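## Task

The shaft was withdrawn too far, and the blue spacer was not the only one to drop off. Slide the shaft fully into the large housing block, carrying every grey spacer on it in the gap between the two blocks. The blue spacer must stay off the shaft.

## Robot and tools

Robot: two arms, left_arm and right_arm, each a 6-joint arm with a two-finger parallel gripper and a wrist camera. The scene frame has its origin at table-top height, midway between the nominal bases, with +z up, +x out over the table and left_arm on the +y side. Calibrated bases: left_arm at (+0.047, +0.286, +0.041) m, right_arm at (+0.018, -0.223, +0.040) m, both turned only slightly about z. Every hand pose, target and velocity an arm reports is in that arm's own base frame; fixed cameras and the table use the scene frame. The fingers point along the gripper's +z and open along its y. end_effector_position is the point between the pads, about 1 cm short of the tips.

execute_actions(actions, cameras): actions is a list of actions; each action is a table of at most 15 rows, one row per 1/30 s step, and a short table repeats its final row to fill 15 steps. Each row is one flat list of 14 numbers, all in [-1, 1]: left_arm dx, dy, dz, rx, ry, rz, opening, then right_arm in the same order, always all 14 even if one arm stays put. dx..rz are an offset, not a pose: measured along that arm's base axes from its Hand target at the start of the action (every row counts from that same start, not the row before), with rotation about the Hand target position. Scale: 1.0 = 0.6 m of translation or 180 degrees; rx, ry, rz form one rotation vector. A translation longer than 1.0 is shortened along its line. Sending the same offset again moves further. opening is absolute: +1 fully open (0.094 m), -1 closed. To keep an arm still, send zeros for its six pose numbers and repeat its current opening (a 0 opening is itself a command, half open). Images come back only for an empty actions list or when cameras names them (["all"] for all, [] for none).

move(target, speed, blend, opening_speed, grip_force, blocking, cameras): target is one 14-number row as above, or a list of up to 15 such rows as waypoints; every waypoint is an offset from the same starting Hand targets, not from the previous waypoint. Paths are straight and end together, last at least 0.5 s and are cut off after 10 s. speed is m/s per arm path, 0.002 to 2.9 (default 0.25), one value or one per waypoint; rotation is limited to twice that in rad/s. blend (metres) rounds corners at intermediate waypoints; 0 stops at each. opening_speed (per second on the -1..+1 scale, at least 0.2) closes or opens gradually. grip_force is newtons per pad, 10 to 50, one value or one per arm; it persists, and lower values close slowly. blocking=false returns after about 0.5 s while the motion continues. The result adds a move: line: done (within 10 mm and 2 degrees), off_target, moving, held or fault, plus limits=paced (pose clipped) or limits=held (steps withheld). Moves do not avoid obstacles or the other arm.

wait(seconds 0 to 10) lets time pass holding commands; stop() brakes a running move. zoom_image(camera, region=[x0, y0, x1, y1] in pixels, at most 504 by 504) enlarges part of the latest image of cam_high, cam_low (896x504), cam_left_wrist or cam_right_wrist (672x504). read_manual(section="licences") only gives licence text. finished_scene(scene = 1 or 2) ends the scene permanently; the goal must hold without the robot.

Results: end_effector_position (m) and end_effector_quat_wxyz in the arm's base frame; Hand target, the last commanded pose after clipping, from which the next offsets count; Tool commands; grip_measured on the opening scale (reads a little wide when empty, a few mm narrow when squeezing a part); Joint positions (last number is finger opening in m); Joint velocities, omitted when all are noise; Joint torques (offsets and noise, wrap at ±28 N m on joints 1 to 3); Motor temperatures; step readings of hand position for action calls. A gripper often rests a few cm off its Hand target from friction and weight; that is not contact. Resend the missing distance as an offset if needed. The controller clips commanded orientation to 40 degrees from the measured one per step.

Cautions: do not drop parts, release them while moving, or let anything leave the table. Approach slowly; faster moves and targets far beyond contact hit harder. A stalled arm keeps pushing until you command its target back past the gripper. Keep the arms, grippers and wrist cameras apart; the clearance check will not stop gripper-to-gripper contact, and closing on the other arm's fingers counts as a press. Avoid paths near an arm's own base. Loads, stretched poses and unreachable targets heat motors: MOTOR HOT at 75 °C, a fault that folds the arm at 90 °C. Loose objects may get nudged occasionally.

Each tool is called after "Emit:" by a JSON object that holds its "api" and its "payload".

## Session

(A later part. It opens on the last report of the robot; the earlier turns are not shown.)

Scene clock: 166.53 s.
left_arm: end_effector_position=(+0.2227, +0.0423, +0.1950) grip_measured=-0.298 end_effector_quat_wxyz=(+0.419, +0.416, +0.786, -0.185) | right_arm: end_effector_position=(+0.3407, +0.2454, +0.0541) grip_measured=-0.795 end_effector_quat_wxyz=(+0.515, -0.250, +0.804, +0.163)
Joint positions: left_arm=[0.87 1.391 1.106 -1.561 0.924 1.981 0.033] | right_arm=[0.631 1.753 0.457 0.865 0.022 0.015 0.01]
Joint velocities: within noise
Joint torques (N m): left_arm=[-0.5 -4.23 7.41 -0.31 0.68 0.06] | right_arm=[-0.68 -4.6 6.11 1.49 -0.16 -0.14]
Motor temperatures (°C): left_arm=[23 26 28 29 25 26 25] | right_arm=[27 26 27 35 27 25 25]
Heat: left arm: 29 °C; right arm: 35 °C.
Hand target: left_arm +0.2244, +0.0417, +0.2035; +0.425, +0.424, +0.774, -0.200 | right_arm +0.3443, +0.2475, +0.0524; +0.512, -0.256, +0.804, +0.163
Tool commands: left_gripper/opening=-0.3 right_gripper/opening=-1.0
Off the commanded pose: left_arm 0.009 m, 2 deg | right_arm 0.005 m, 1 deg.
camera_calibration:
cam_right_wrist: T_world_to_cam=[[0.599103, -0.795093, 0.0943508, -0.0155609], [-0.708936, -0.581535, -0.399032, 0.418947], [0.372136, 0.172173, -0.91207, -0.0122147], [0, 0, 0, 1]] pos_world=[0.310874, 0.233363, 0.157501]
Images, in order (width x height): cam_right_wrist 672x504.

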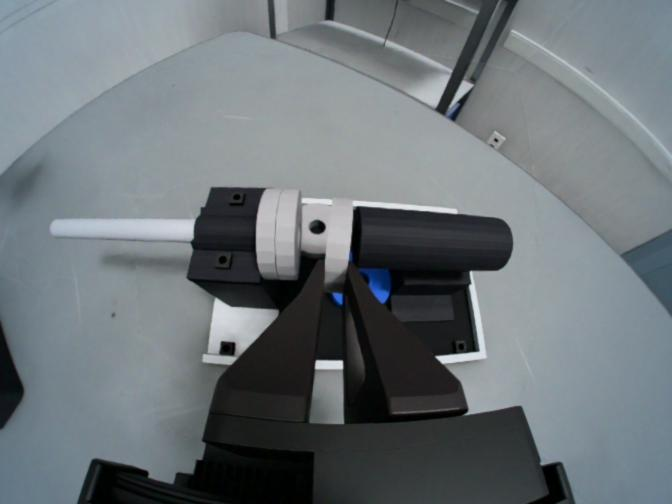

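Emit:
{"api": "move", "payload": {"target": [0,0,0,0,0,0,-0.3,0.0068,0.0049,0,0,0,0,-1], "speed": 0.02, "cameras": ["cam_right_wrist"]}}

Emit:
{"api": "zoom_image", "payload": {"camera": "cam_right_wrist", "region": [240, 150, 390, 300]}}

Scene clock: 167.83 s.
left_arm: end_effector_position=(+0.2227, +0.0423, +0.1950) grip_measured=-0.298 end_effector_quat_wxyz=(+0.419, +0.416, +0.786, -0.185) | right_arm: end_effector_position=(+0.3447, +0.2483, +0.0543) grip_measured=-0.795 end_effector_quat_wxyz=(+0.515, -0.250, +0.804, +0.163)
Joint positions: left_arm=[0.87 1.391 1.106 -1.561 0.924 1.981 0.033] | right_arm=[0.631 1.767 0.477 0.859 0.022 0.015 0.01]
Joint torques (N m): left_arm=[-0.46 -4.51 7.38 -0.32 0.69 0.06] | right_arm=[-0.69 -4.71 6.22 1.44 -0.16 -0.13]
Heat: left arm: 29 °C; right arm: 35 °C.
Hand target: left_arm +0.2244, +0.0417, +0.2035; +0.425, +0.424, +0.774, -0.200 | right_arm +0.3485, +0.2505, +0.0526; +0.512, -0.256, +0.803, +0.163
Off the commanded pose: left_arm 0.009 m, 2 deg | right_arm 0.005 m, 1 deg.
joint sent to its limit (left arm) — joint 4 (wrist pitch), lower limit. The joint targets still meet the commanded pose.
move: done
camera_calibration:
cam_right_wrist: T_world_to_cam=[[0.599096, -0.795094, 0.0943912, -0.0156052], [-0.708777, -0.581473, -0.399405, 0.423433], [0.37245, 0.172379, -0.911902, -0.0142482], [0, 0, 0, 1]] pos_world=[0.314776, 0.236264, 0.157601]
Images, in order (width x height): cam_right_wrist 672x504.

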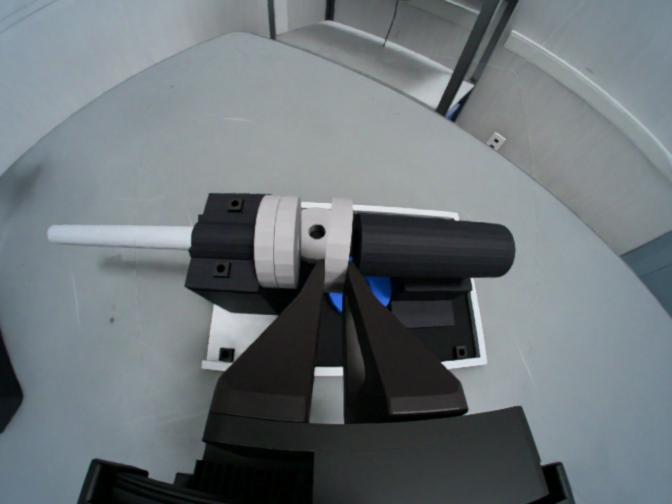

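Scaled by 3.360 from the camera's 672x504 image, which has a finer 960x720 frame.

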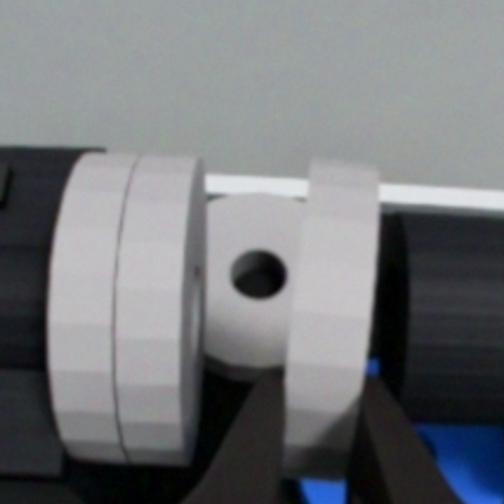

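Emit:
{"api": "execute_actions", "payload": {"actions": []}}

Emit:
{"api": "zoom_image", "payload": {"camera": "cam_low", "region": [385, 225, 445, 285]}}

Emit:
{"api": "zoom_image", "payload": {"camera": "cam_high", "region": [400, 205, 470, 275]}}

Scene clock: 168.67 s.
left_arm: end_effector_position=(+0.2227, +0.0423, +0.1950) grip_measured=-0.298 end_effector_quat_wxyz=(+0.419, +0.416, +0.786, -0.185) | right_arm: end_effector_position=(+0.3446, +0.2483, +0.0541) grip_measured=-0.795 end_effector_quat_wxyz=(+0.514, -0.250, +0.804, +0.163)
Joint positions: left_arm=[0.87 1.391 1.106 -1.561 0.924 1.981 0.033] | right_arm=[0.631 1.767 0.477 0.858 0.022 0.015 0.01]
Joint velocities: within noise
Joint torques (N m): left_arm=[-0.5 -4.44 7.41 -0.31 0.69 0.05] | right_arm=[-0.7 -4.71 6.23 1.49 -0.15 -0.14]
Motor temperatures (°C): left_arm=[23 26 28 29 25 26 25] | right_arm=[27 26 27 35 27 25 25]
Heat: left arm: 29 °C; right arm: 35 °C.
Hand target: left_arm +0.2244, +0.0417, +0.2035; +0.425, +0.424, +0.774, -0.200 | right_arm +0.3485, +0.2505, +0.0526; +0.512, -0.256, +0.804, +0.163
Tool commands: left_gripper/opening=-0.3 right_gripper/opening=-1.0
Off the commanded pose: left_arm 0.009 m, 2 deg | right_arm 0.005 m, 1 deg.
camera_calibration:
cam_left_wrist: T_world_to_cam=[[-0.783769, -0.619864, 0.0383989, 0.192175], [-0.609069, 0.755089, -0.242643, 0.164442], [0.121411, -0.213564, -0.969355, 0.280517], [0, 0, 0, 1]] pos_world=[0.21672, 0.0548625, 0.304442]
cam_right_wrist: T_world_to_cam=[[0.599158, -0.795053, 0.0943392, -0.0156166], [-0.709053, -0.581651, -0.398654, 0.423401], [0.371823, 0.171965, -0.912236, -0.0139915], [0, 0, 0, 1]] pos_world=[0.314773, 0.236262, 0.1575]

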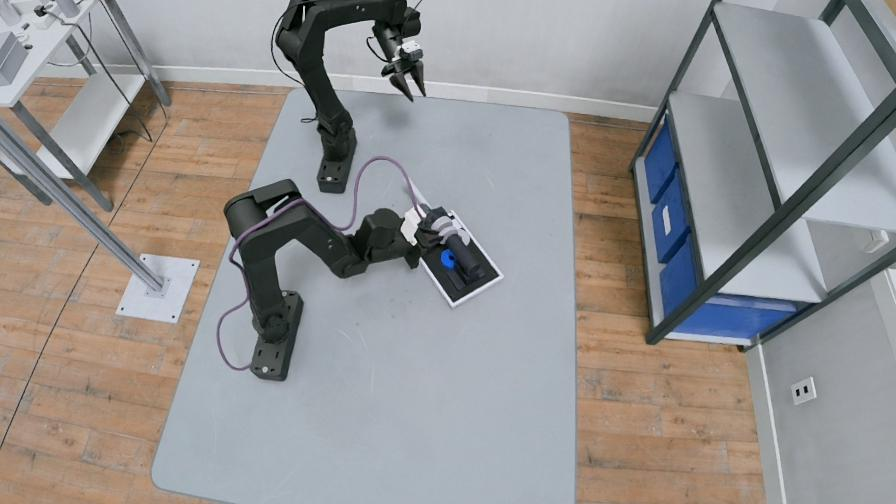

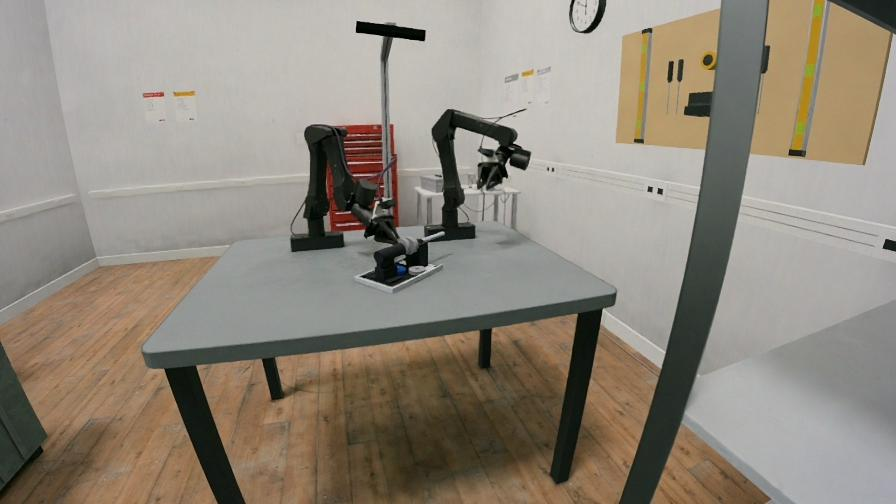

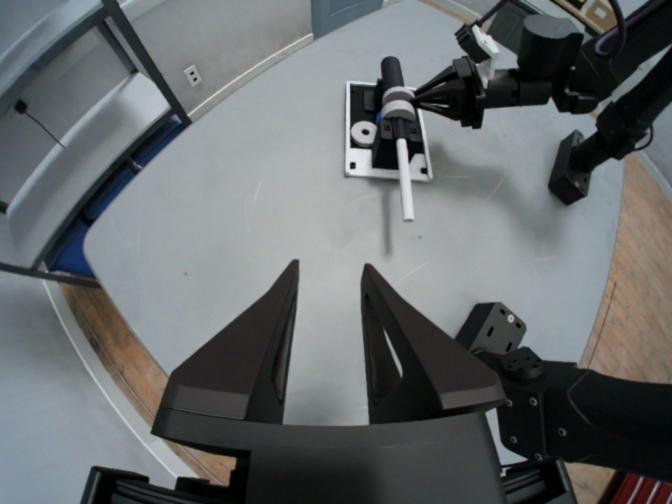

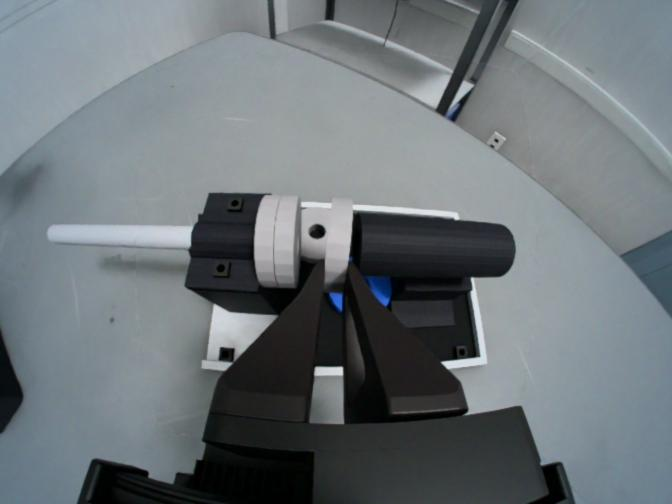

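Scaled by 8.400 from the camera's 896x504 image, which has a finer 1280x720 frame.

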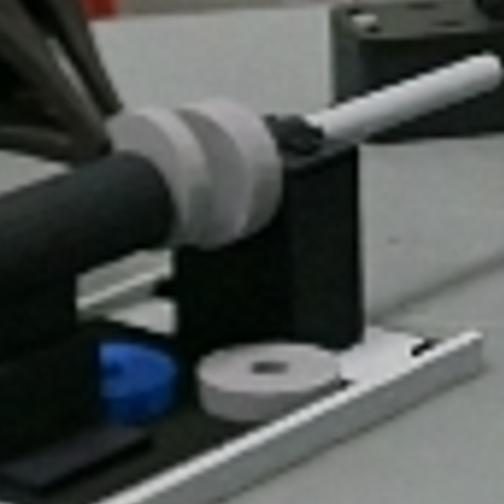

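Scaled by 7.200 from the camera's 896x504 image, which has a finer 1280x720 frame.

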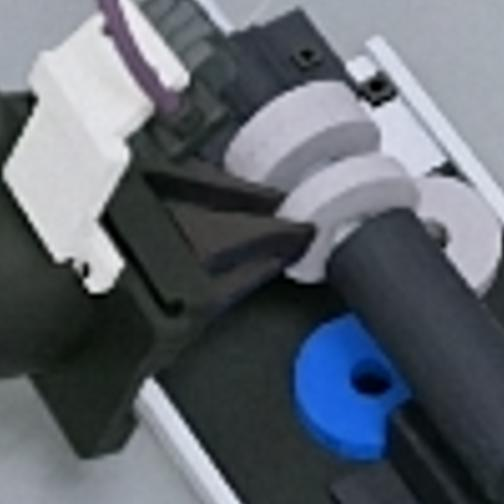

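Emit:
{"api": "move", "payload": {"target": [0,0,0,0,0,0,-0.3,0.0016,0.0012,-0.0063,0,0,0,-1], "speed": 0.02, "cameras": ["cam_right_wrist"]}}

Emit:
{"api": "zoom_image", "payload": {"camera": "cam_right_wrist", "region": [240, 150, 390, 300]}}

Scene clock: 170.43 s.
left_arm: end_effector_position=(+0.2227, +0.0423, +0.1950) grip_measured=-0.298 end_effector_quat_wxyz=(+0.419, +0.416, +0.786, -0.185) | right_arm: end_effector_position=(+0.3434, +0.2474, +0.0453) grip_measured=-0.795 end_effector_quat_wxyz=(+0.506, -0.252, +0.810, +0.160)
Joint positions: left_arm=[0.87 1.391 1.106 -1.561 0.924 1.981 0.033] | right_arm=[0.631 1.788 0.477 0.858 0.022 0.015 0.01]
Joint torques (N m): left_arm=[-0.61 -4.45 7.45 -0.3 0.7 0.05] | right_arm=[-0.68 -4.81 6.24 1.66 -0.15 -0.13]
Heat: left arm: 29 °C; right arm: 35 °C.
Hand target: left_arm +0.2244, +0.0417, +0.2035; +0.425, +0.424, +0.774, -0.200 | right_arm +0.3495, +0.2512, +0.0487; +0.512, -0.256, +0.804, +0.163
Off the commanded pose: left_arm 0.009 m, 2 deg | right_arm 0.008 m, 1 deg.
joint sent to its limit (left arm) — joint 4 (wrist pitch), lower limit. The joint targets still meet the commanded pose.
move: done
camera_calibration:
cam_right_wrist: T_world_to_cam=[[0.600772, -0.793876, 0.0939855, -0.0156049], [-0.715922, -0.586604, -0.378618, 0.421219], [0.355708, 0.160177, -0.920769, -0.0125788], [0, 0, 0, 1]] pos_world=[0.31541, 0.236715, 0.149366]
Images, in order (width x height): cam_right_wrist 672x504.

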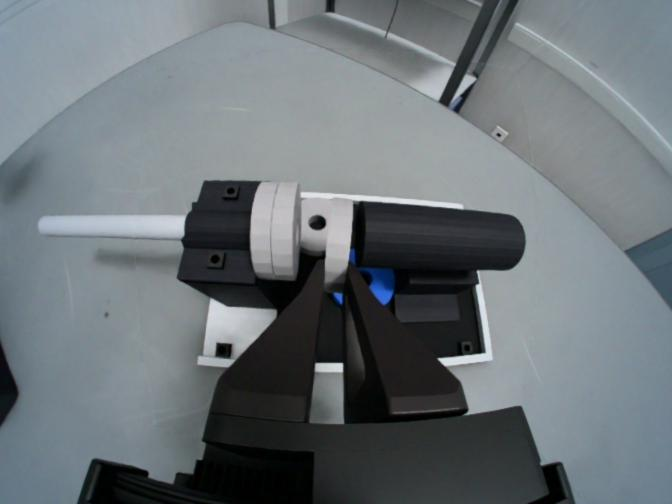

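Scaled by 3.360 from the camera's 672x504 image, which has a finer 960x720 frame.

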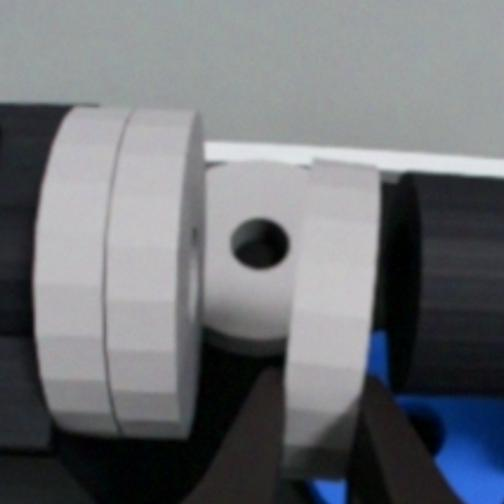

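Emit:
{"api": "move", "payload": {"target": [0,0,0,0,0,0,-0.3,0.0041,0.0029,0.0075,0,0,0,-1], "speed": 0.02, "cameras": ["cam_right_wrist"]}}

Emit:
{"api": "zoom_image", "payload": {"camera": "cam_right_wrist", "region": [240, 150, 390, 300]}}

Scene clock: 171.77 s.
left_arm: end_effector_position=(+0.2227, +0.0423, +0.1950) grip_measured=-0.298 end_effector_quat_wxyz=(+0.419, +0.416, +0.786, -0.185) | right_arm: end_effector_position=(+0.3474, +0.2503, +0.0496) grip_measured=-0.795 end_effector_quat_wxyz=(+0.509, -0.251, +0.807, +0.161)
Joint positions: left_arm=[0.87 1.391 1.106 -1.561 0.924 1.981 0.033] | right_arm=[0.631 1.788 0.495 0.85 0.022 0.015 0.01]
Joint torques (N m): left_arm=[-0.49 -4.49 7.5 -0.34 0.71 0.07] | right_arm=[-0.68 -5.82 6.19 1.49 -0.15 -0.14]
Heat: left arm: 29 °C; right arm: 35 °C.
Hand target: left_arm +0.2244, +0.0417, +0.2035; +0.425, +0.424, +0.774, -0.200 | right_arm +0.3519, +0.2530, +0.0532; +0.512, -0.256, +0.804, +0.163
Off the commanded pose: left_arm 0.009 m, 2 deg | right_arm 0.006 m, 1 deg.
joint sent to its limit (left arm) — joint 4 (wrist pitch), lower limit. The joint targets still meet the commanded pose.
move: done
camera_calibration:
cam_right_wrist: T_world_to_cam=[[0.600106, -0.794353, 0.0942133, -0.0157882], [-0.71304, -0.584587, -0.387082, 0.426308], [0.362555, 0.165112, -0.917219, -0.0143078], [0, 0, 0, 1]] pos_world=[0.318637, 0.239035, 0.15338]
Images, in order (width x height): cam_right_wrist 672x504.

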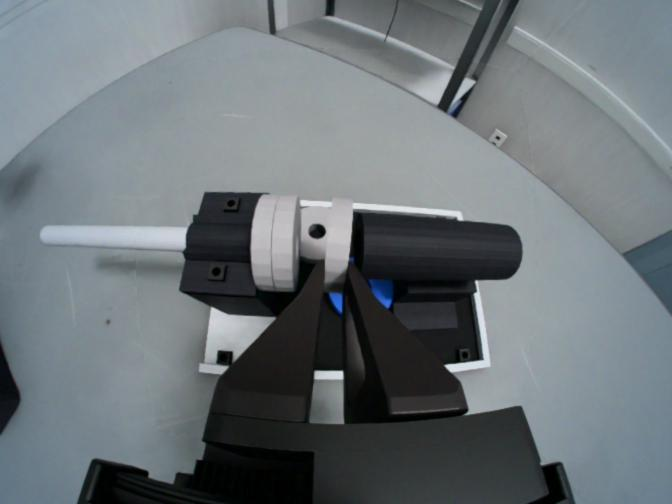

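Scaled by 3.360 from the camera's 672x504 image, which has a finer 960x720 frame.

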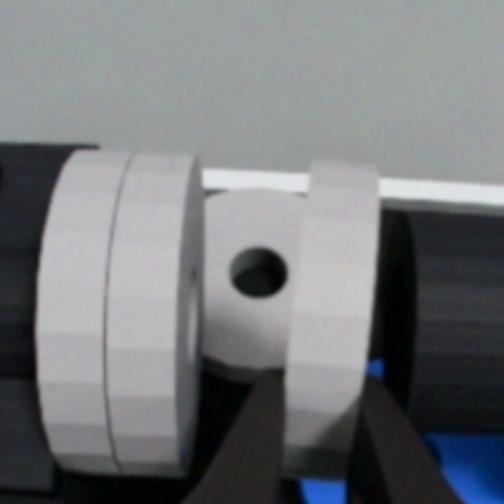

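Emit:
{"api": "move", "payload": {"target": [[0.03,-0.26,0.0,0,0,0,-0.3,0,0,0,0,0,0,-1],[0.03,-0.29,-0.12,0,0,0,-0.3,0,0,0,0,0,0,-1]], "cameras": ["cam_left_wrist","cam_high"]}}

Scene clock: 175.63 s.
left_arm: end_effector_position=(+0.2435, -0.1303, +0.1329) grip_measured=-0.298 end_effector_quat_wxyz=(+0.423, +0.423, +0.777, -0.197) | right_arm: end_effector_position=(+0.3474, +0.2503, +0.0494) grip_measured=-0.795 end_effector_quat_wxyz=(+0.509, -0.251, +0.807, +0.161)
Joint positions: left_arm=[-0.075 0.911 0.506 -0.405 0.675 0.644 0.033] | right_arm=[0.631 1.788 0.495 0.849 0.022 0.015 0.01]
Joint torques (N m): left_arm=[-0.61 -1.73 5.64 1.4 0.42 -0.05] | right_arm=[-0.68 -5.79 6.17 1.47 -0.16 -0.13]
Heat: left arm: 29 °C; right arm: 36 °C.
Hand target: left_arm +0.2424, -0.1322, +0.1313; +0.425, +0.424, +0.775, -0.200 | right_arm +0.3519, +0.2529, +0.0532; +0.512, -0.256, +0.804, +0.163
Off the commanded pose: left_arm 0.003 m, 1 deg | right_arm 0.007 m, 1 deg.
move: done
camera_calibration:
cam_left_wrist: T_world_to_cam=[[-0.800482, -0.597769, 0.043596, 0.110224], [-0.58683, 0.766881, -0.259853, 0.290739], [0.121899, -0.233591, -0.964664, 0.177744], [0, 0, 0, 1]] pos_world=[0.23718, -0.115555, 0.242208]
Images, in order (width x height): cam_high 896x504, cam_left_wrist 672x504.

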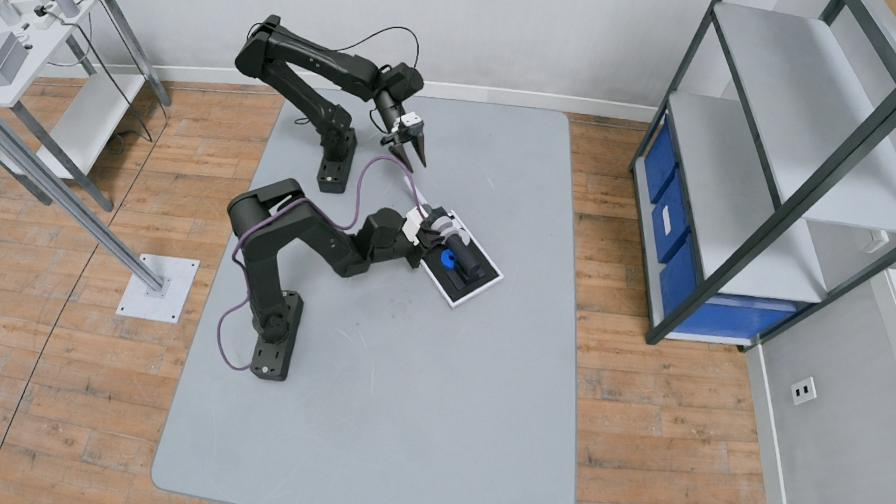

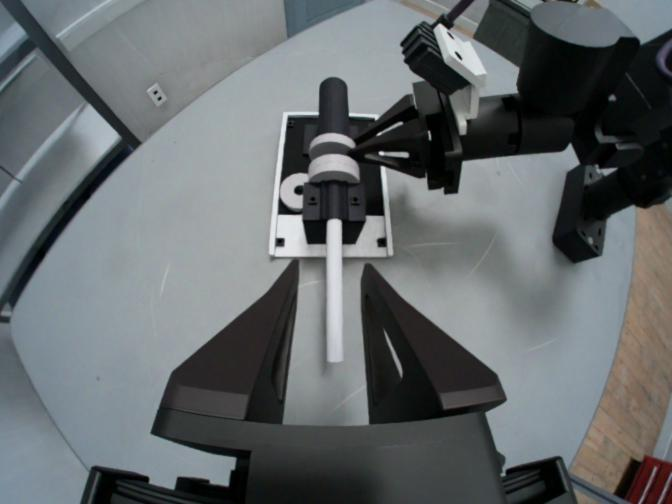

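Emit:
{"api": "move", "payload": {"target": [0,0,-0.155,0,0,0,-0.3,0,0,0,0,0,0,-1], "speed": 0.12, "cameras": ["cam_left_wrist"]}}

Scene clock: 177.90 s.
left_arm: end_effector_position=(+0.2459, -0.1297, +0.0407) grip_measured=-0.298 end_effector_quat_wxyz=(+0.425, +0.423, +0.776, -0.193) | right_arm: end_effector_position=(+0.3474, +0.2503, +0.0494) grip_measured=-0.795 end_effector_quat_wxyz=(+0.509, -0.251, +0.807, +0.161)
Joint positions: left_arm=[-0.075 1.192 0.206 0.184 0.67 0.643 0.033] | right_arm=[0.631 1.788 0.495 0.849 0.022 0.015 0.01]
Joint torques (N m): left_arm=[-0.51 -2.22 4.46 1.46 0.45 -0.08] | right_arm=[-0.68 -5.81 6.2 1.48 -0.15 -0.13]
Heat: left arm: 30 °C; right arm: 36 °C.
Hand target: left_arm +0.2424, -0.1322, +0.0384; +0.425, +0.424, +0.775, -0.200 | right_arm +0.3519, +0.2529, +0.0532; +0.512, -0.256, +0.804, +0.163
Off the commanded pose: left_arm 0.005 m, 1 deg | right_arm 0.006 m, 1 deg.
move: done
camera_calibration:
cam_left_wrist: T_world_to_cam=[[-0.798492, -0.600939, 0.0358168, 0.115816], [-0.587737, 0.765309, -0.262427, 0.267844], [0.130292, -0.230597, -0.964287, 0.0868738], [0, 0, 0, 1]] pos_world=[0.238581, -0.115352, 0.149913]
Images, in order (width x height): cam_left_wrist 672x504.

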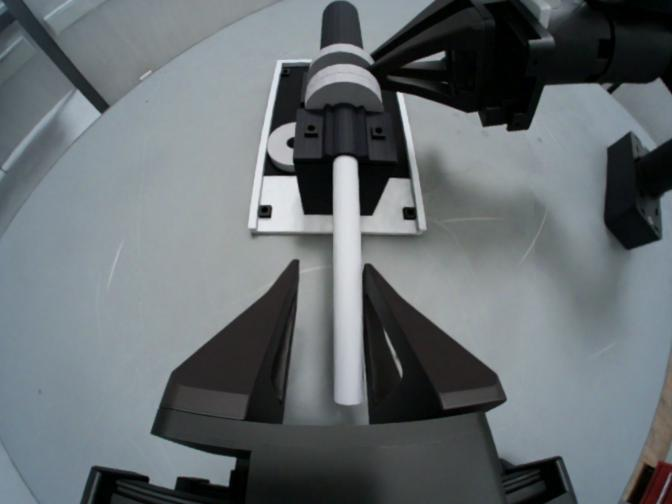

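Emit:
{"api": "move", "payload": {"target": [-0.009,-0.006,-0.004,0,0,0,-0.3,0,0,0,0,0,0,-1], "speed": 0.05, "cameras": ["cam_left_wrist"]}}

Scene clock: 179.20 s.
left_arm: end_effector_position=(+0.2380, -0.1341, +0.0339) grip_measured=-0.298 end_effector_quat_wxyz=(+0.418, +0.423, +0.779, -0.199) | right_arm: end_effector_position=(+0.3474, +0.2503, +0.0494) grip_measured=-0.795 end_effector_quat_wxyz=(+0.509, -0.251, +0.807, +0.161)
Joint positions: left_arm=[-0.102 1.192 0.179 0.208 0.656 0.619 0.033] | right_arm=[0.631 1.788 0.495 0.849 0.022 0.015 0.01]
Joint torques (N m): left_arm=[-0.51 -3.51 4.52 1.46 0.39 -0.08] | right_arm=[-0.69 -5.83 6.19 1.48 -0.15 -0.14]
Heat: left arm: 30 °C; right arm: 36 °C.
Hand target: left_arm +0.2371, -0.1359, +0.0360; +0.425, +0.424, +0.774, -0.200 | right_arm +0.3519, +0.2529, +0.0532; +0.512, -0.256, +0.804, +0.163
Off the commanded pose: left_arm 0.003 m, 1 deg | right_arm 0.006 m, 1 deg.
move: done
camera_calibration:
cam_left_wrist: T_world_to_cam=[[-0.800407, -0.597176, 0.0522503, 0.107512], [-0.58915, 0.767555, -0.252512, 0.265121], [0.110689, -0.232895, -0.966182, 0.0847468], [0, 0, 0, 1]] pos_world=[0.232869, -0.119554, 0.143209]
Images, in order (width x height): cam_left_wrist 672x504.

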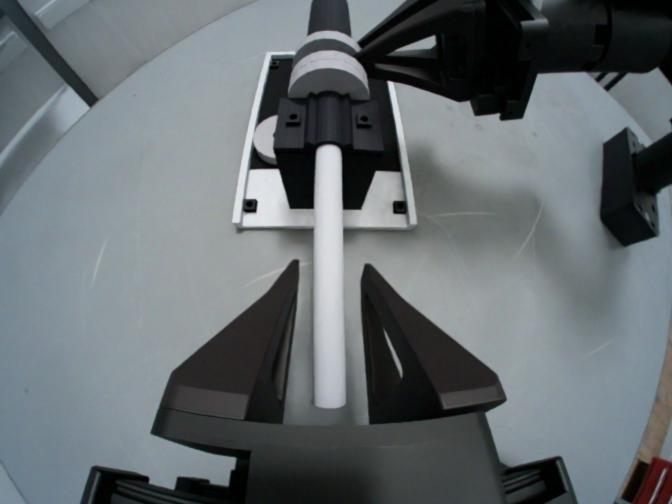

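Emit:
{"api": "move", "payload": {"target": [0,0,0,0,0,0,-1,0,0,0,0,0,0,-1], "opening_speed": 0.6, "cameras": ["cam_right_wrist"]}}

Emit:
{"api": "zoom_image", "payload": {"camera": "cam_right_wrist", "region": [240, 150, 390, 300]}}

Scene clock: 180.93 s.
left_arm: end_effector_position=(+0.2389, -0.1336, +0.0344) grip_measured=-0.701 end_effector_quat_wxyz=(+0.417, +0.413, +0.784, -0.201) | right_arm: end_effector_position=(+0.3474, +0.2503, +0.0494) grip_measured=-0.795 end_effector_quat_wxyz=(+0.509, -0.251, +0.807, +0.161)
Joint positions: left_arm=[-0.102 1.191 0.179 0.211 0.652 0.596 0.014] | right_arm=[0.631 1.788 0.495 0.849 0.022 0.015 0.01]
Joint torques (N m): left_arm=[-0.54 -3.44 4.56 1.46 0.41 0.18] | right_arm=[-0.68 -5.82 6.19 1.48 -0.15 -0.13]
Heat: left arm: 30 °C; right arm: 36 °C.
Hand target: left_arm +0.2371, -0.1359, +0.0361; +0.425, +0.424, +0.774, -0.200 | right_arm +0.3519, +0.2529, +0.0532; +0.512, -0.256, +0.804, +0.163
Off the commanded pose: left_arm 0.003 m, 2 deg | right_arm 0.006 m, 1 deg.
move: done
camera_calibration:
cam_right_wrist: T_world_to_cam=[[0.600151, -0.794325, 0.0941593, -0.0157816], [-0.713306, -0.584736, -0.386366, 0.426238], [0.361959, 0.164714, -0.917527, -0.0141588], [0, 0, 0, 1]] pos_world=[0.318634, 0.239033, 0.153179]
Images, in order (width x height): cam_right_wrist 672x504.

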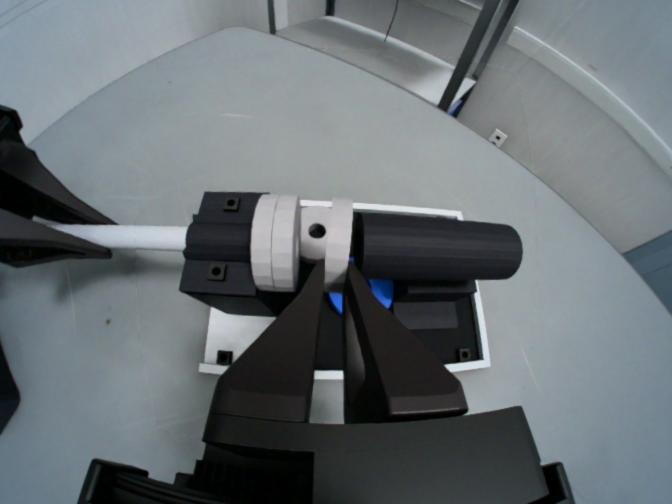

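Scaled by 3.360 from the camera's 672x504 image, which has a finer 960x720 frame.

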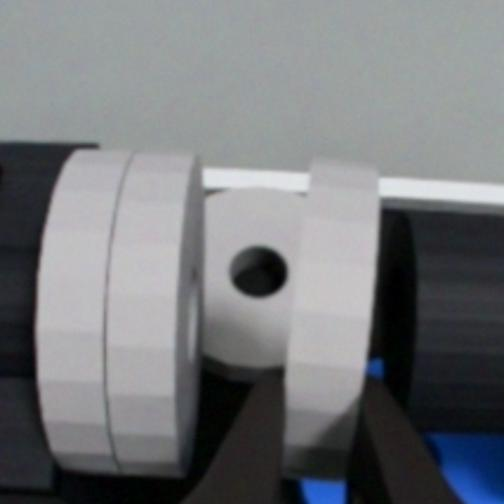

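Emit:
{"api": "move", "payload": {"target": [[0.012,-0.017,0.003,0.03,-0.045,0,-1,0,0,0,0,0,0,-1],[0.014,-0.020,0.003,-0.03,0.045,0,-1,0,0,0,0,0,0,-1],[0.014,-0.020,0.003,0,0,0,-1,0,0,0,0,0,0,-1]], "speed": 0.15, "cameras": ["cam_right_wrist"]}}

Emit:
{"api": "zoom_image", "payload": {"camera": "cam_right_wrist", "region": [240, 150, 390, 300]}}

Scene clock: 184.80 s.
left_arm: end_effector_position=(+0.2466, -0.1438, +0.0342) grip_measured=-0.704 end_effector_quat_wxyz=(+0.413, +0.407, +0.789, -0.203) | right_arm: end_effector_position=(+0.3474, +0.2503, +0.0494) grip_measured=-0.795 end_effector_quat_wxyz=(+0.509, -0.251, +0.807, +0.161)
Joint positions: left_arm=[-0.165 1.244 0.203 0.266 0.604 0.528 0.014] | right_arm=[0.631 1.788 0.495 0.849 0.022 0.015 0.01]
Joint torques (N m): left_arm=[-1.29 -3.7 4.55 1.55 0.38 0.25] | right_arm=[-0.69 -5.83 6.17 1.49 -0.16 -0.14]
Heat: left arm: 30 °C; right arm: 37 °C.
Hand target: left_arm +0.2455, -0.1479, +0.0379; +0.425, +0.424, +0.774, -0.200 | right_arm +0.3519, +0.2530, +0.0532; +0.512, -0.256, +0.804, +0.163
Off the commanded pose: left_arm 0.006 m, 3 deg | right_arm 0.006 m, 1 deg.
move: off_target (left_arm)
camera_calibration:
cam_right_wrist: T_world_to_cam=[[0.600151, -0.794325, 0.0941593, -0.0157816], [-0.713306, -0.584736, -0.386366, 0.426238], [0.361959, 0.164714, -0.917527, -0.0141588], [0, 0, 0, 1]] pos_world=[0.318634, 0.239033, 0.153179]
Images, in order (width x height): cam_right_wrist 672x504.

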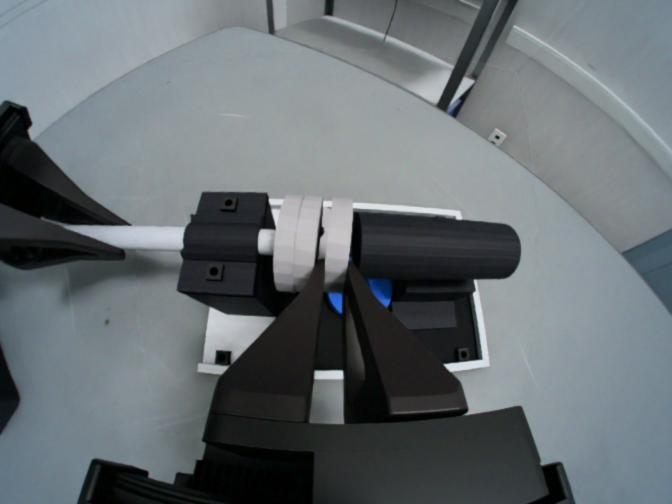

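Scaled by 3.360 from the camera's 672x504 image, which has a finer 960x720 frame.

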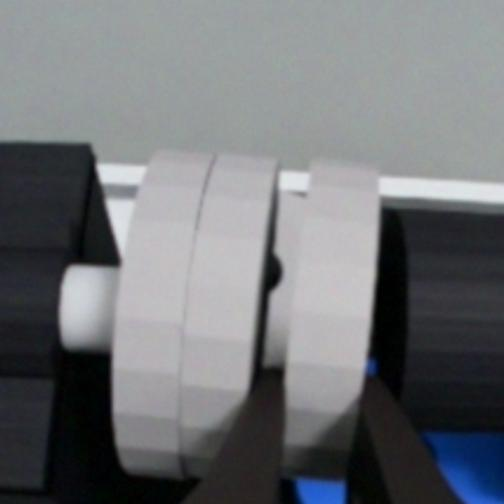

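Emit:
{"api": "move", "payload": {"target": [[0.008,-0.011,0.001,0.03,-0.045,0,-1,0,0,0,0,0,0,-1],[0.012,-0.017,0.001,-0.03,0.045,0,-1,0,0,0,0,0,0,-1],[0.012,-0.017,0.001,0,0,0,-1,0,0,0,0,0,0,-1]], "speed": 0.15, "cameras": ["cam_right_wrist"]}}

Emit:
{"api": "zoom_image", "payload": {"camera": "cam_right_wrist", "region": [240, 150, 390, 300]}}

Scene clock: 188.87 s.
left_arm: end_effector_position=(+0.2508, -0.1497, +0.0340) grip_measured=-0.705 end_effector_quat_wxyz=(+0.409, +0.402, +0.793, -0.205) | right_arm: end_effector_position=(+0.3486, +0.2483, +0.0492) grip_measured=-0.797 end_effector_quat_wxyz=(+0.510, -0.252, +0.808, +0.158)
Joint positions: left_arm=[-0.198 1.274 0.22 0.286 0.577 0.488 0.014] | right_arm=[0.626 1.788 0.495 0.848 0.022 0.008 0.01]
Joint torques (N m): left_arm=[-3.04 -2.61 5.15 1.84 0.22 0.26] | right_arm=[-0.17 -5.82 6.22 1.49 -0.15 -0.07]
Heat: left arm: 31 °C; right arm: 37 °C.
Hand target: left_arm +0.2526, -0.1581, +0.0384; +0.425, +0.424, +0.774, -0.200 | right_arm +0.3520, +0.2529, +0.0532; +0.512, -0.256, +0.804, +0.163
Off the commanded pose: left_arm 0.010 m, 4 deg | right_arm 0.007 m, 1 deg.
move: off_target (left_arm)
camera_calibration:
cam_right_wrist: T_world_to_cam=[[0.597939, -0.795281, 0.0999829, -0.0173769], [-0.713808, -0.585076, -0.384921, 0.426128], [0.364618, 0.158791, -0.917518, -0.0139381], [0, 0, 0, 1]] pos_world=[0.319646, 0.237711, 0.152975]
Images, in order (width x height): cam_right_wrist 672x504.

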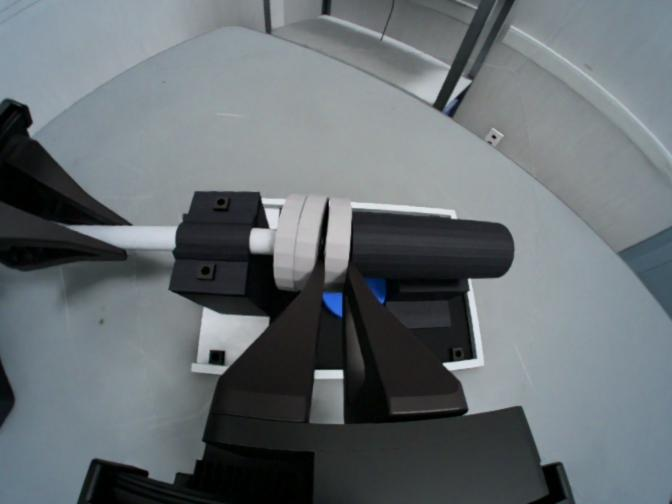

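Scaled by 3.360 from the camera's 672x504 image, which has a finer 960x720 frame.

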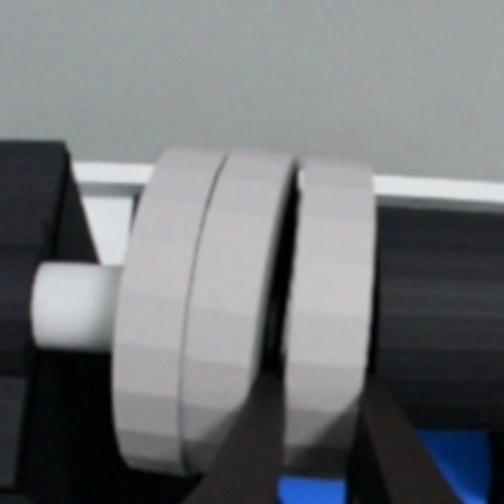

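Emit:
{"api": "move", "payload": {"target": [[0.006,-0.009,0,0.03,-0.045,0,-1,0,0,0,0,0,0,-1],[0.008,-0.011,0,-0.03,0.045,0,-1,0,0,0,0,0,0,-1],[0.008,-0.011,0,0,0,0,-1,0,0,0,0,0,0,-1]], "speed": 0.15, "cameras": ["cam_right_wrist"]}}

Emit:
{"api": "zoom_image", "payload": {"camera": "cam_right_wrist", "region": [240, 150, 390, 300]}}

Scene clock: 192.83 s.
left_arm: end_effector_position=(+0.2525, -0.1520, +0.0312) grip_measured=-0.707 end_effector_quat_wxyz=(+0.402, +0.400, +0.798, -0.202) | right_arm: end_effector_position=(+0.3487, +0.2482, +0.0492) grip_measured=-0.797 end_effector_quat_wxyz=(+0.510, -0.252, +0.807, +0.157)
Joint positions: left_arm=[-0.218 1.294 0.23 0.291 0.553 0.472 0.014] | right_arm=[0.625 1.788 0.495 0.848 0.022 0.006 0.01]
Joint torques (N m): left_arm=[-3.79 -1.89 5.45 2 0.27 0.12] | right_arm=[-0.12 -5.81 6.2 1.49 -0.16 -0.05]
Heat: left arm: 31 °C; right arm: 37 °C.
Hand target: left_arm +0.2575, -0.1647, +0.0385; +0.425, +0.424, +0.774, -0.200 | right_arm +0.3519, +0.2529, +0.0532; +0.512, -0.256, +0.804, +0.163
Off the commanded pose: left_arm 0.015 m, 5 deg | right_arm 0.007 m, 1 deg.
move: off_target (left_arm)
camera_calibration:
cam_right_wrist: T_world_to_cam=[[0.598101, -0.794942, 0.101701, -0.0177775], [-0.713257, -0.585864, -0.384745, 0.426111], [0.365432, 0.157577, -0.917403, -0.0139285], [0, 0, 0, 1]] pos_world=[0.319649, 0.237706, 0.152974]
Images, in order (width x height): cam_right_wrist 672x504.

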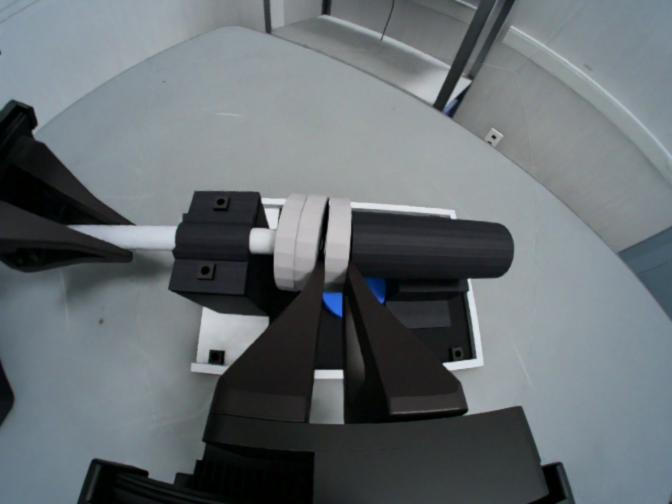

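Scaled by 3.360 from the camera's 672x504 image, which has a finer 960x720 frame.

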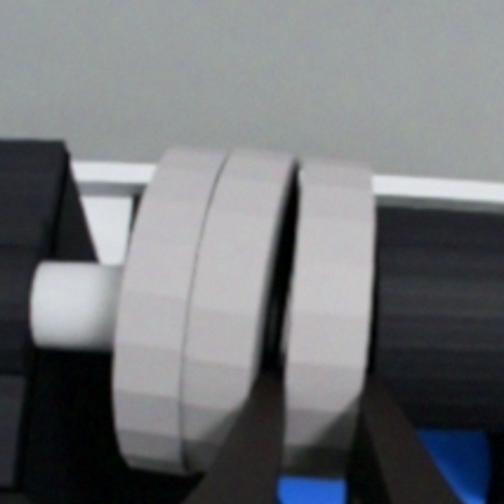

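Emit:
{"api": "move", "payload": {"target": [[0.008,-0.011,0,0,0,0,-1,0.003,0.002,0,0,0,0,-1],[0.008,-0.011,0,0.03,-0.045,0,-1,0,0,0.0035,0,0,0,-1],[0.008,-0.011,0,-0.03,0.045,0,-1,-0.003,-0.002,0,0,0,0,-1],[0.008,-0.011,0,0,0,0,-1,0,0,-0.0035,0,0,0,-1],[0.008,-0.011,0,0,0,0,-1,0,0,0,0,0,0,-1]], "speed": 0.1, "cameras": ["cam_right_wrist"]}}

Emit:
{"api": "zoom_image", "payload": {"camera": "cam_right_wrist", "region": [240, 150, 390, 300]}}

Scene clock: 198.83 s.
left_arm: end_effector_position=(+0.2561, -0.1567, +0.0272) grip_measured=-0.710 end_effector_quat_wxyz=(+0.396, +0.400, +0.802, -0.198) | right_arm: end_effector_position=(+0.3488, +0.2481, +0.0493) grip_measured=-0.797 end_effector_quat_wxyz=(+0.510, -0.252, +0.807, +0.157)
Joint positions: left_arm=[-0.25 1.335 0.246 0.313 0.52 0.453 0.014] | right_arm=[0.625 1.788 0.495 0.848 0.022 0.006 0.01]
Joint torques (N m): left_arm=[-3.51 -2.69 5.57 2.07 0.37 0.14] | right_arm=[-0.1 -5.81 6.2 1.49 -0.16 -0.06]
Heat: left arm: 32 °C; right arm: 37 °C.
Hand target: left_arm +0.2622, -0.1712, +0.0384; +0.425, +0.424, +0.775, -0.200 | right_arm +0.3520, +0.2529, +0.0532; +0.512, -0.256, +0.804, +0.163
Off the commanded pose: left_arm 0.019 m, 5 deg | right_arm 0.007 m, 1 deg.
move: off_target (left_arm)
camera_calibration:
cam_right_wrist: T_world_to_cam=[[0.597769, -0.795194, 0.10168, -0.0176986], [-0.713229, -0.585439, -0.385441, 0.426091], [0.366028, 0.157883, -0.917113, -0.0141287], [0, 0, 0, 1]] pos_world=[0.319652, 0.237607, 0.153075]
Images, in order (width x height): cam_right_wrist 672x504.

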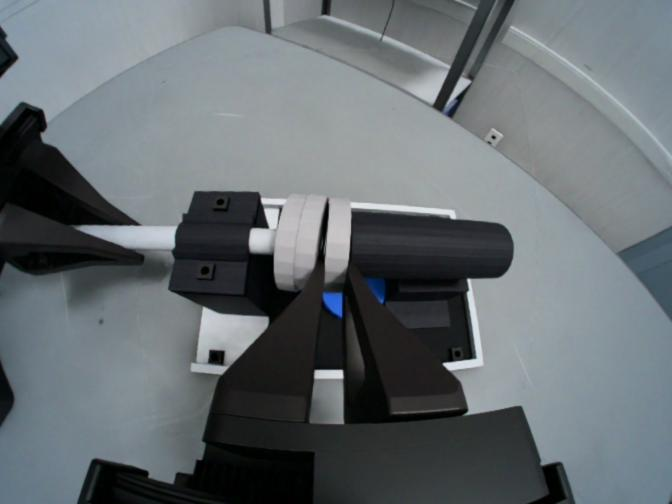

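Scaled by 3.360 from the camera's 672x504 image, which has a finer 960x720 frame.

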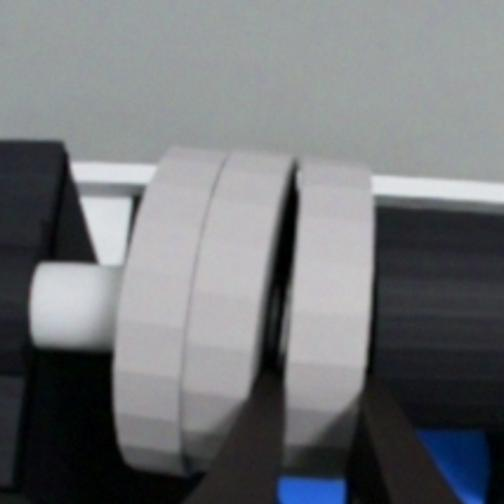

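Emit:
{"api": "wait", "payload": {"seconds": 0.1, "cameras": ["cam_left_wrist"]}}

Emit:
{"api": "zoom_image", "payload": {"camera": "cam_left_wrist", "region": [250, 0, 450, 150]}}

Scene clock: 199.40 s.
left_arm: end_effector_position=(+0.2561, -0.1567, +0.0272) grip_measured=-0.710 end_effector_quat_wxyz=(+0.396, +0.400, +0.802, -0.198) | right_arm: end_effector_position=(+0.3488, +0.2481, +0.0493) grip_measured=-0.797 end_effector_quat_wxyz=(+0.510, -0.252, +0.807, +0.157)
Joint positions: left_arm=[-0.25 1.335 0.246 0.313 0.52 0.453 0.014] | right_arm=[0.625 1.788 0.495 0.848 0.022 0.006 0.01]
Joint torques (N m): left_arm=[-3.71 -2.8 5.53 2.06 0.36 0.11] | right_arm=[-0.09 -5.82 6.2 1.49 -0.15 -0.06]
Heat: left arm: 32 °C; right arm: 37 °C.
Hand target: left_arm +0.2622, -0.1712, +0.0384; +0.425, +0.424, +0.775, -0.200 | right_arm +0.3520, +0.2529, +0.0532; +0.512, -0.256, +0.804, +0.163
Tool commands: left_gripper/opening=-1.0 right_gripper/opening=-1.0
Off the commanded pose: left_arm 0.019 m, 5 deg | right_arm 0.007 m, 1 deg.
wait: 0.10 s; at rest from the start
camera_calibration:
cam_left_wrist: T_world_to_cam=[[-0.767093, -0.634657, 0.0936922, 0.0933641], [-0.638534, 0.741207, -0.20709, 0.298678], [0.0619856, -0.218683, -0.973825, 0.0858788], [0, 0, 0, 1]] pos_world=[0.257012, -0.143348, 0.136737]
Images, in order (width x height): cam_left_wrist 672x504.

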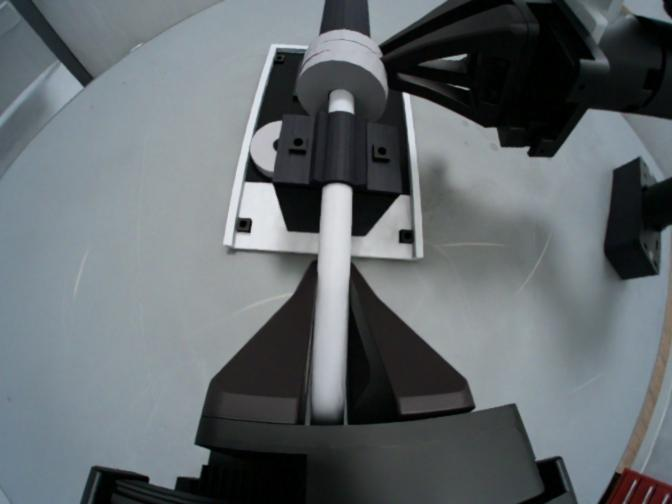

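Scaled by 2.520 from the camera's 672x504 image, which has a finer 960x720 frame.

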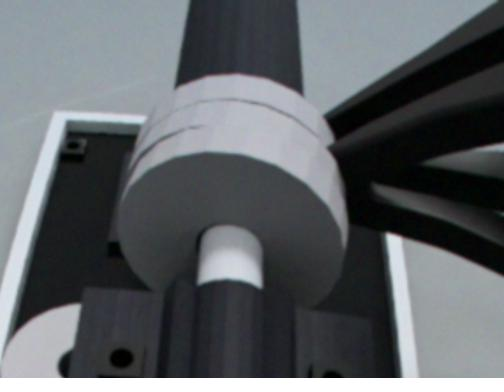

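Emit:
{"api": "move", "payload": {"target": [[-0.014,0.027,0,0.03,-0.045,0,-1,0,0,0,0,0,0,-1],[-0.018,0.036,0,-0.03,0.045,0,-1,0,0,0,0,0,0,-1],[-0.018,0.036,0,0,0,0,-1,0,0,0,0,0,0,-1]], "speed": 0.15, "cameras": ["cam_right_wrist"]}}

Emit:
{"api": "zoom_image", "payload": {"camera": "cam_right_wrist", "region": [240, 150, 390, 300]}}

Scene clock: 203.50 s.
left_arm: end_effector_position=(+0.2476, -0.1452, +0.0272) grip_measured=-0.711 end_effector_quat_wxyz=(+0.398, +0.408, +0.796, -0.203) | right_arm: end_effector_position=(+0.3487, +0.2482, +0.0492) grip_measured=-0.797 end_effector_quat_wxyz=(+0.510, -0.253, +0.807, +0.157)
Joint positions: left_arm=[-0.176 1.29 0.22 0.263 0.591 0.529 0.014] | right_arm=[0.625 1.788 0.495 0.848 0.021 0.005 0.01]
Joint torques (N m): left_arm=[-0.57 -5.26 4.74 1.74 0.49 0.2] | right_arm=[-0.09 -5.81 6.2 1.48 -0.15 -0.06]
Heat: left arm: 32 °C; right arm: 38 °C.
Hand target: left_arm +0.2514, -0.1497, +0.0383; +0.425, +0.424, +0.774, -0.200 | right_arm +0.3519, +0.2529, +0.0532; +0.512, -0.256, +0.804, +0.163
Off the commanded pose: left_arm 0.013 m, 4 deg | right_arm 0.007 m, 1 deg.
move: off_target (left_arm)
camera_calibration:
cam_right_wrist: T_world_to_cam=[[0.598699, -0.794406, 0.102369, -0.0180603], [-0.712633, -0.586646, -0.38471, 0.426079], [0.36567, 0.157374, -0.917344, -0.0139444], [0, 0, 0, 1]] pos_world=[0.31955, 0.237805, 0.152974]
Images, in order (width x height): cam_right_wrist 672x504.

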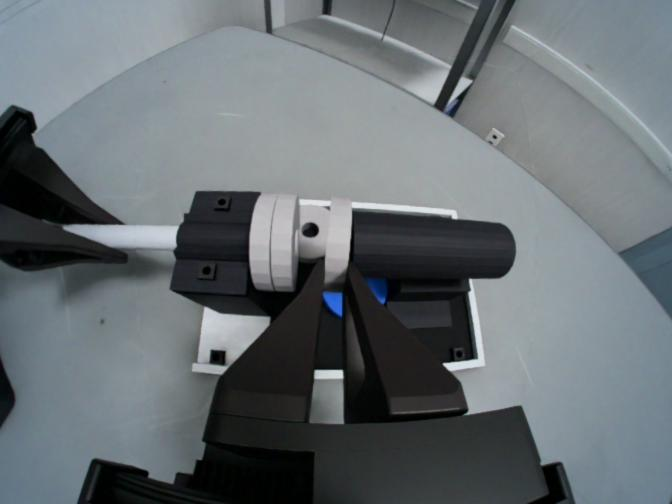

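Scaled by 3.360 from the camera's 672x504 image, which has a finer 960x720 frame.

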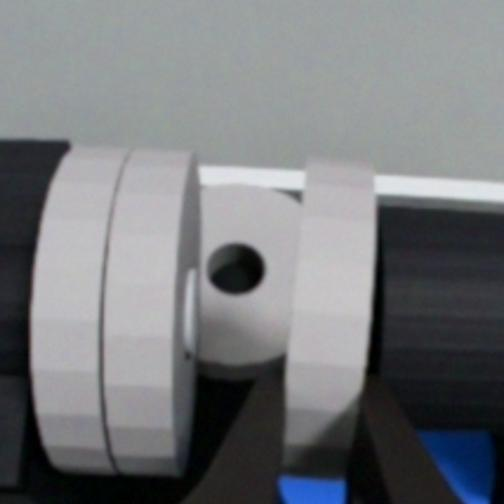

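Emit:
{"api": "move", "payload": {"target": [0,0,0,0,0,0,-1,0,0,0,-0.0087,-0.0038,0.0219,-1], "speed": 0.05, "cameras": ["cam_right_wrist"]}}

Emit:
{"api": "zoom_image", "payload": {"camera": "cam_right_wrist", "region": [240, 150, 390, 300]}}

Scene clock: 206.63 s.
left_arm: end_effector_position=(+0.2476, -0.1452, +0.0272) grip_measured=-0.711 end_effector_quat_wxyz=(+0.398, +0.408, +0.796, -0.203) | right_arm: end_effector_position=(+0.3476, +0.2494, +0.0473) grip_measured=-0.797 end_effector_quat_wxyz=(+0.502, -0.285, +0.799, +0.165)
Joint positions: left_arm=[-0.176 1.29 0.22 0.263 0.591 0.529 0.014] | right_arm=[0.596 1.788 0.501 0.83 -0.056 -0.054 0.01]
Joint torques (N m): left_arm=[-0.47 -5.2 4.57 1.73 0.45 0.23] | right_arm=[-0.53 -6.19 6.2 1.48 -0.22 -0.18]
Heat: left arm: 32 °C; right arm: 38 °C.
Hand target: left_arm +0.2514, -0.1497, +0.0383; +0.425, +0.424, +0.774, -0.200 | right_arm +0.3519, +0.2529, +0.0531; +0.507, -0.291, +0.793, +0.168
Off the commanded pose: left_arm 0.013 m, 4 deg | right_arm 0.008 m, 1 deg.
move: off_target (left_arm)
camera_calibration:
cam_right_wrist: T_world_to_cam=[[0.649863, -0.750346, 0.121075, -0.0459138], [-0.670853, -0.64115, -0.37267, 0.423773], [0.357258, 0.160961, -0.920032, -0.0133004], [0, 0, 0, 1]] pos_world=[0.318879, 0.239391, 0.151249]
Images, in order (width x height): cam_right_wrist 672x504.

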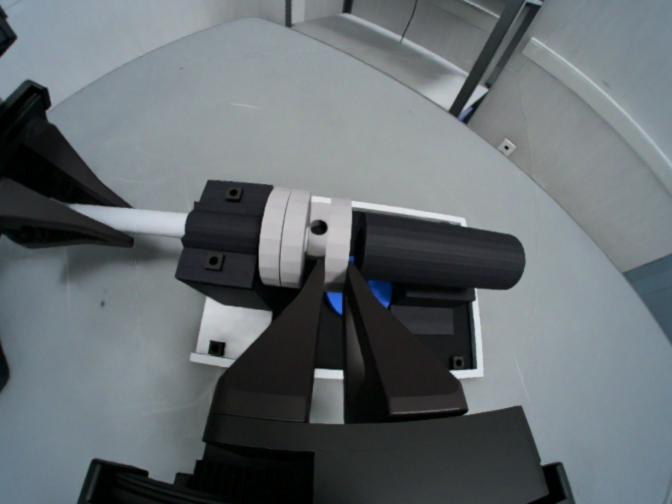

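Scaled by 3.360 from the camera's 672x504 image, which has a finer 960x720 frame.

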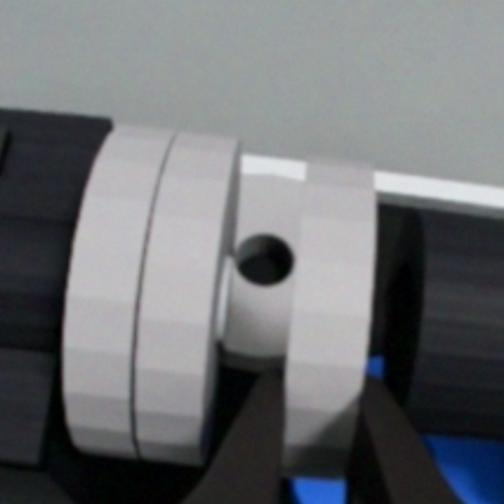

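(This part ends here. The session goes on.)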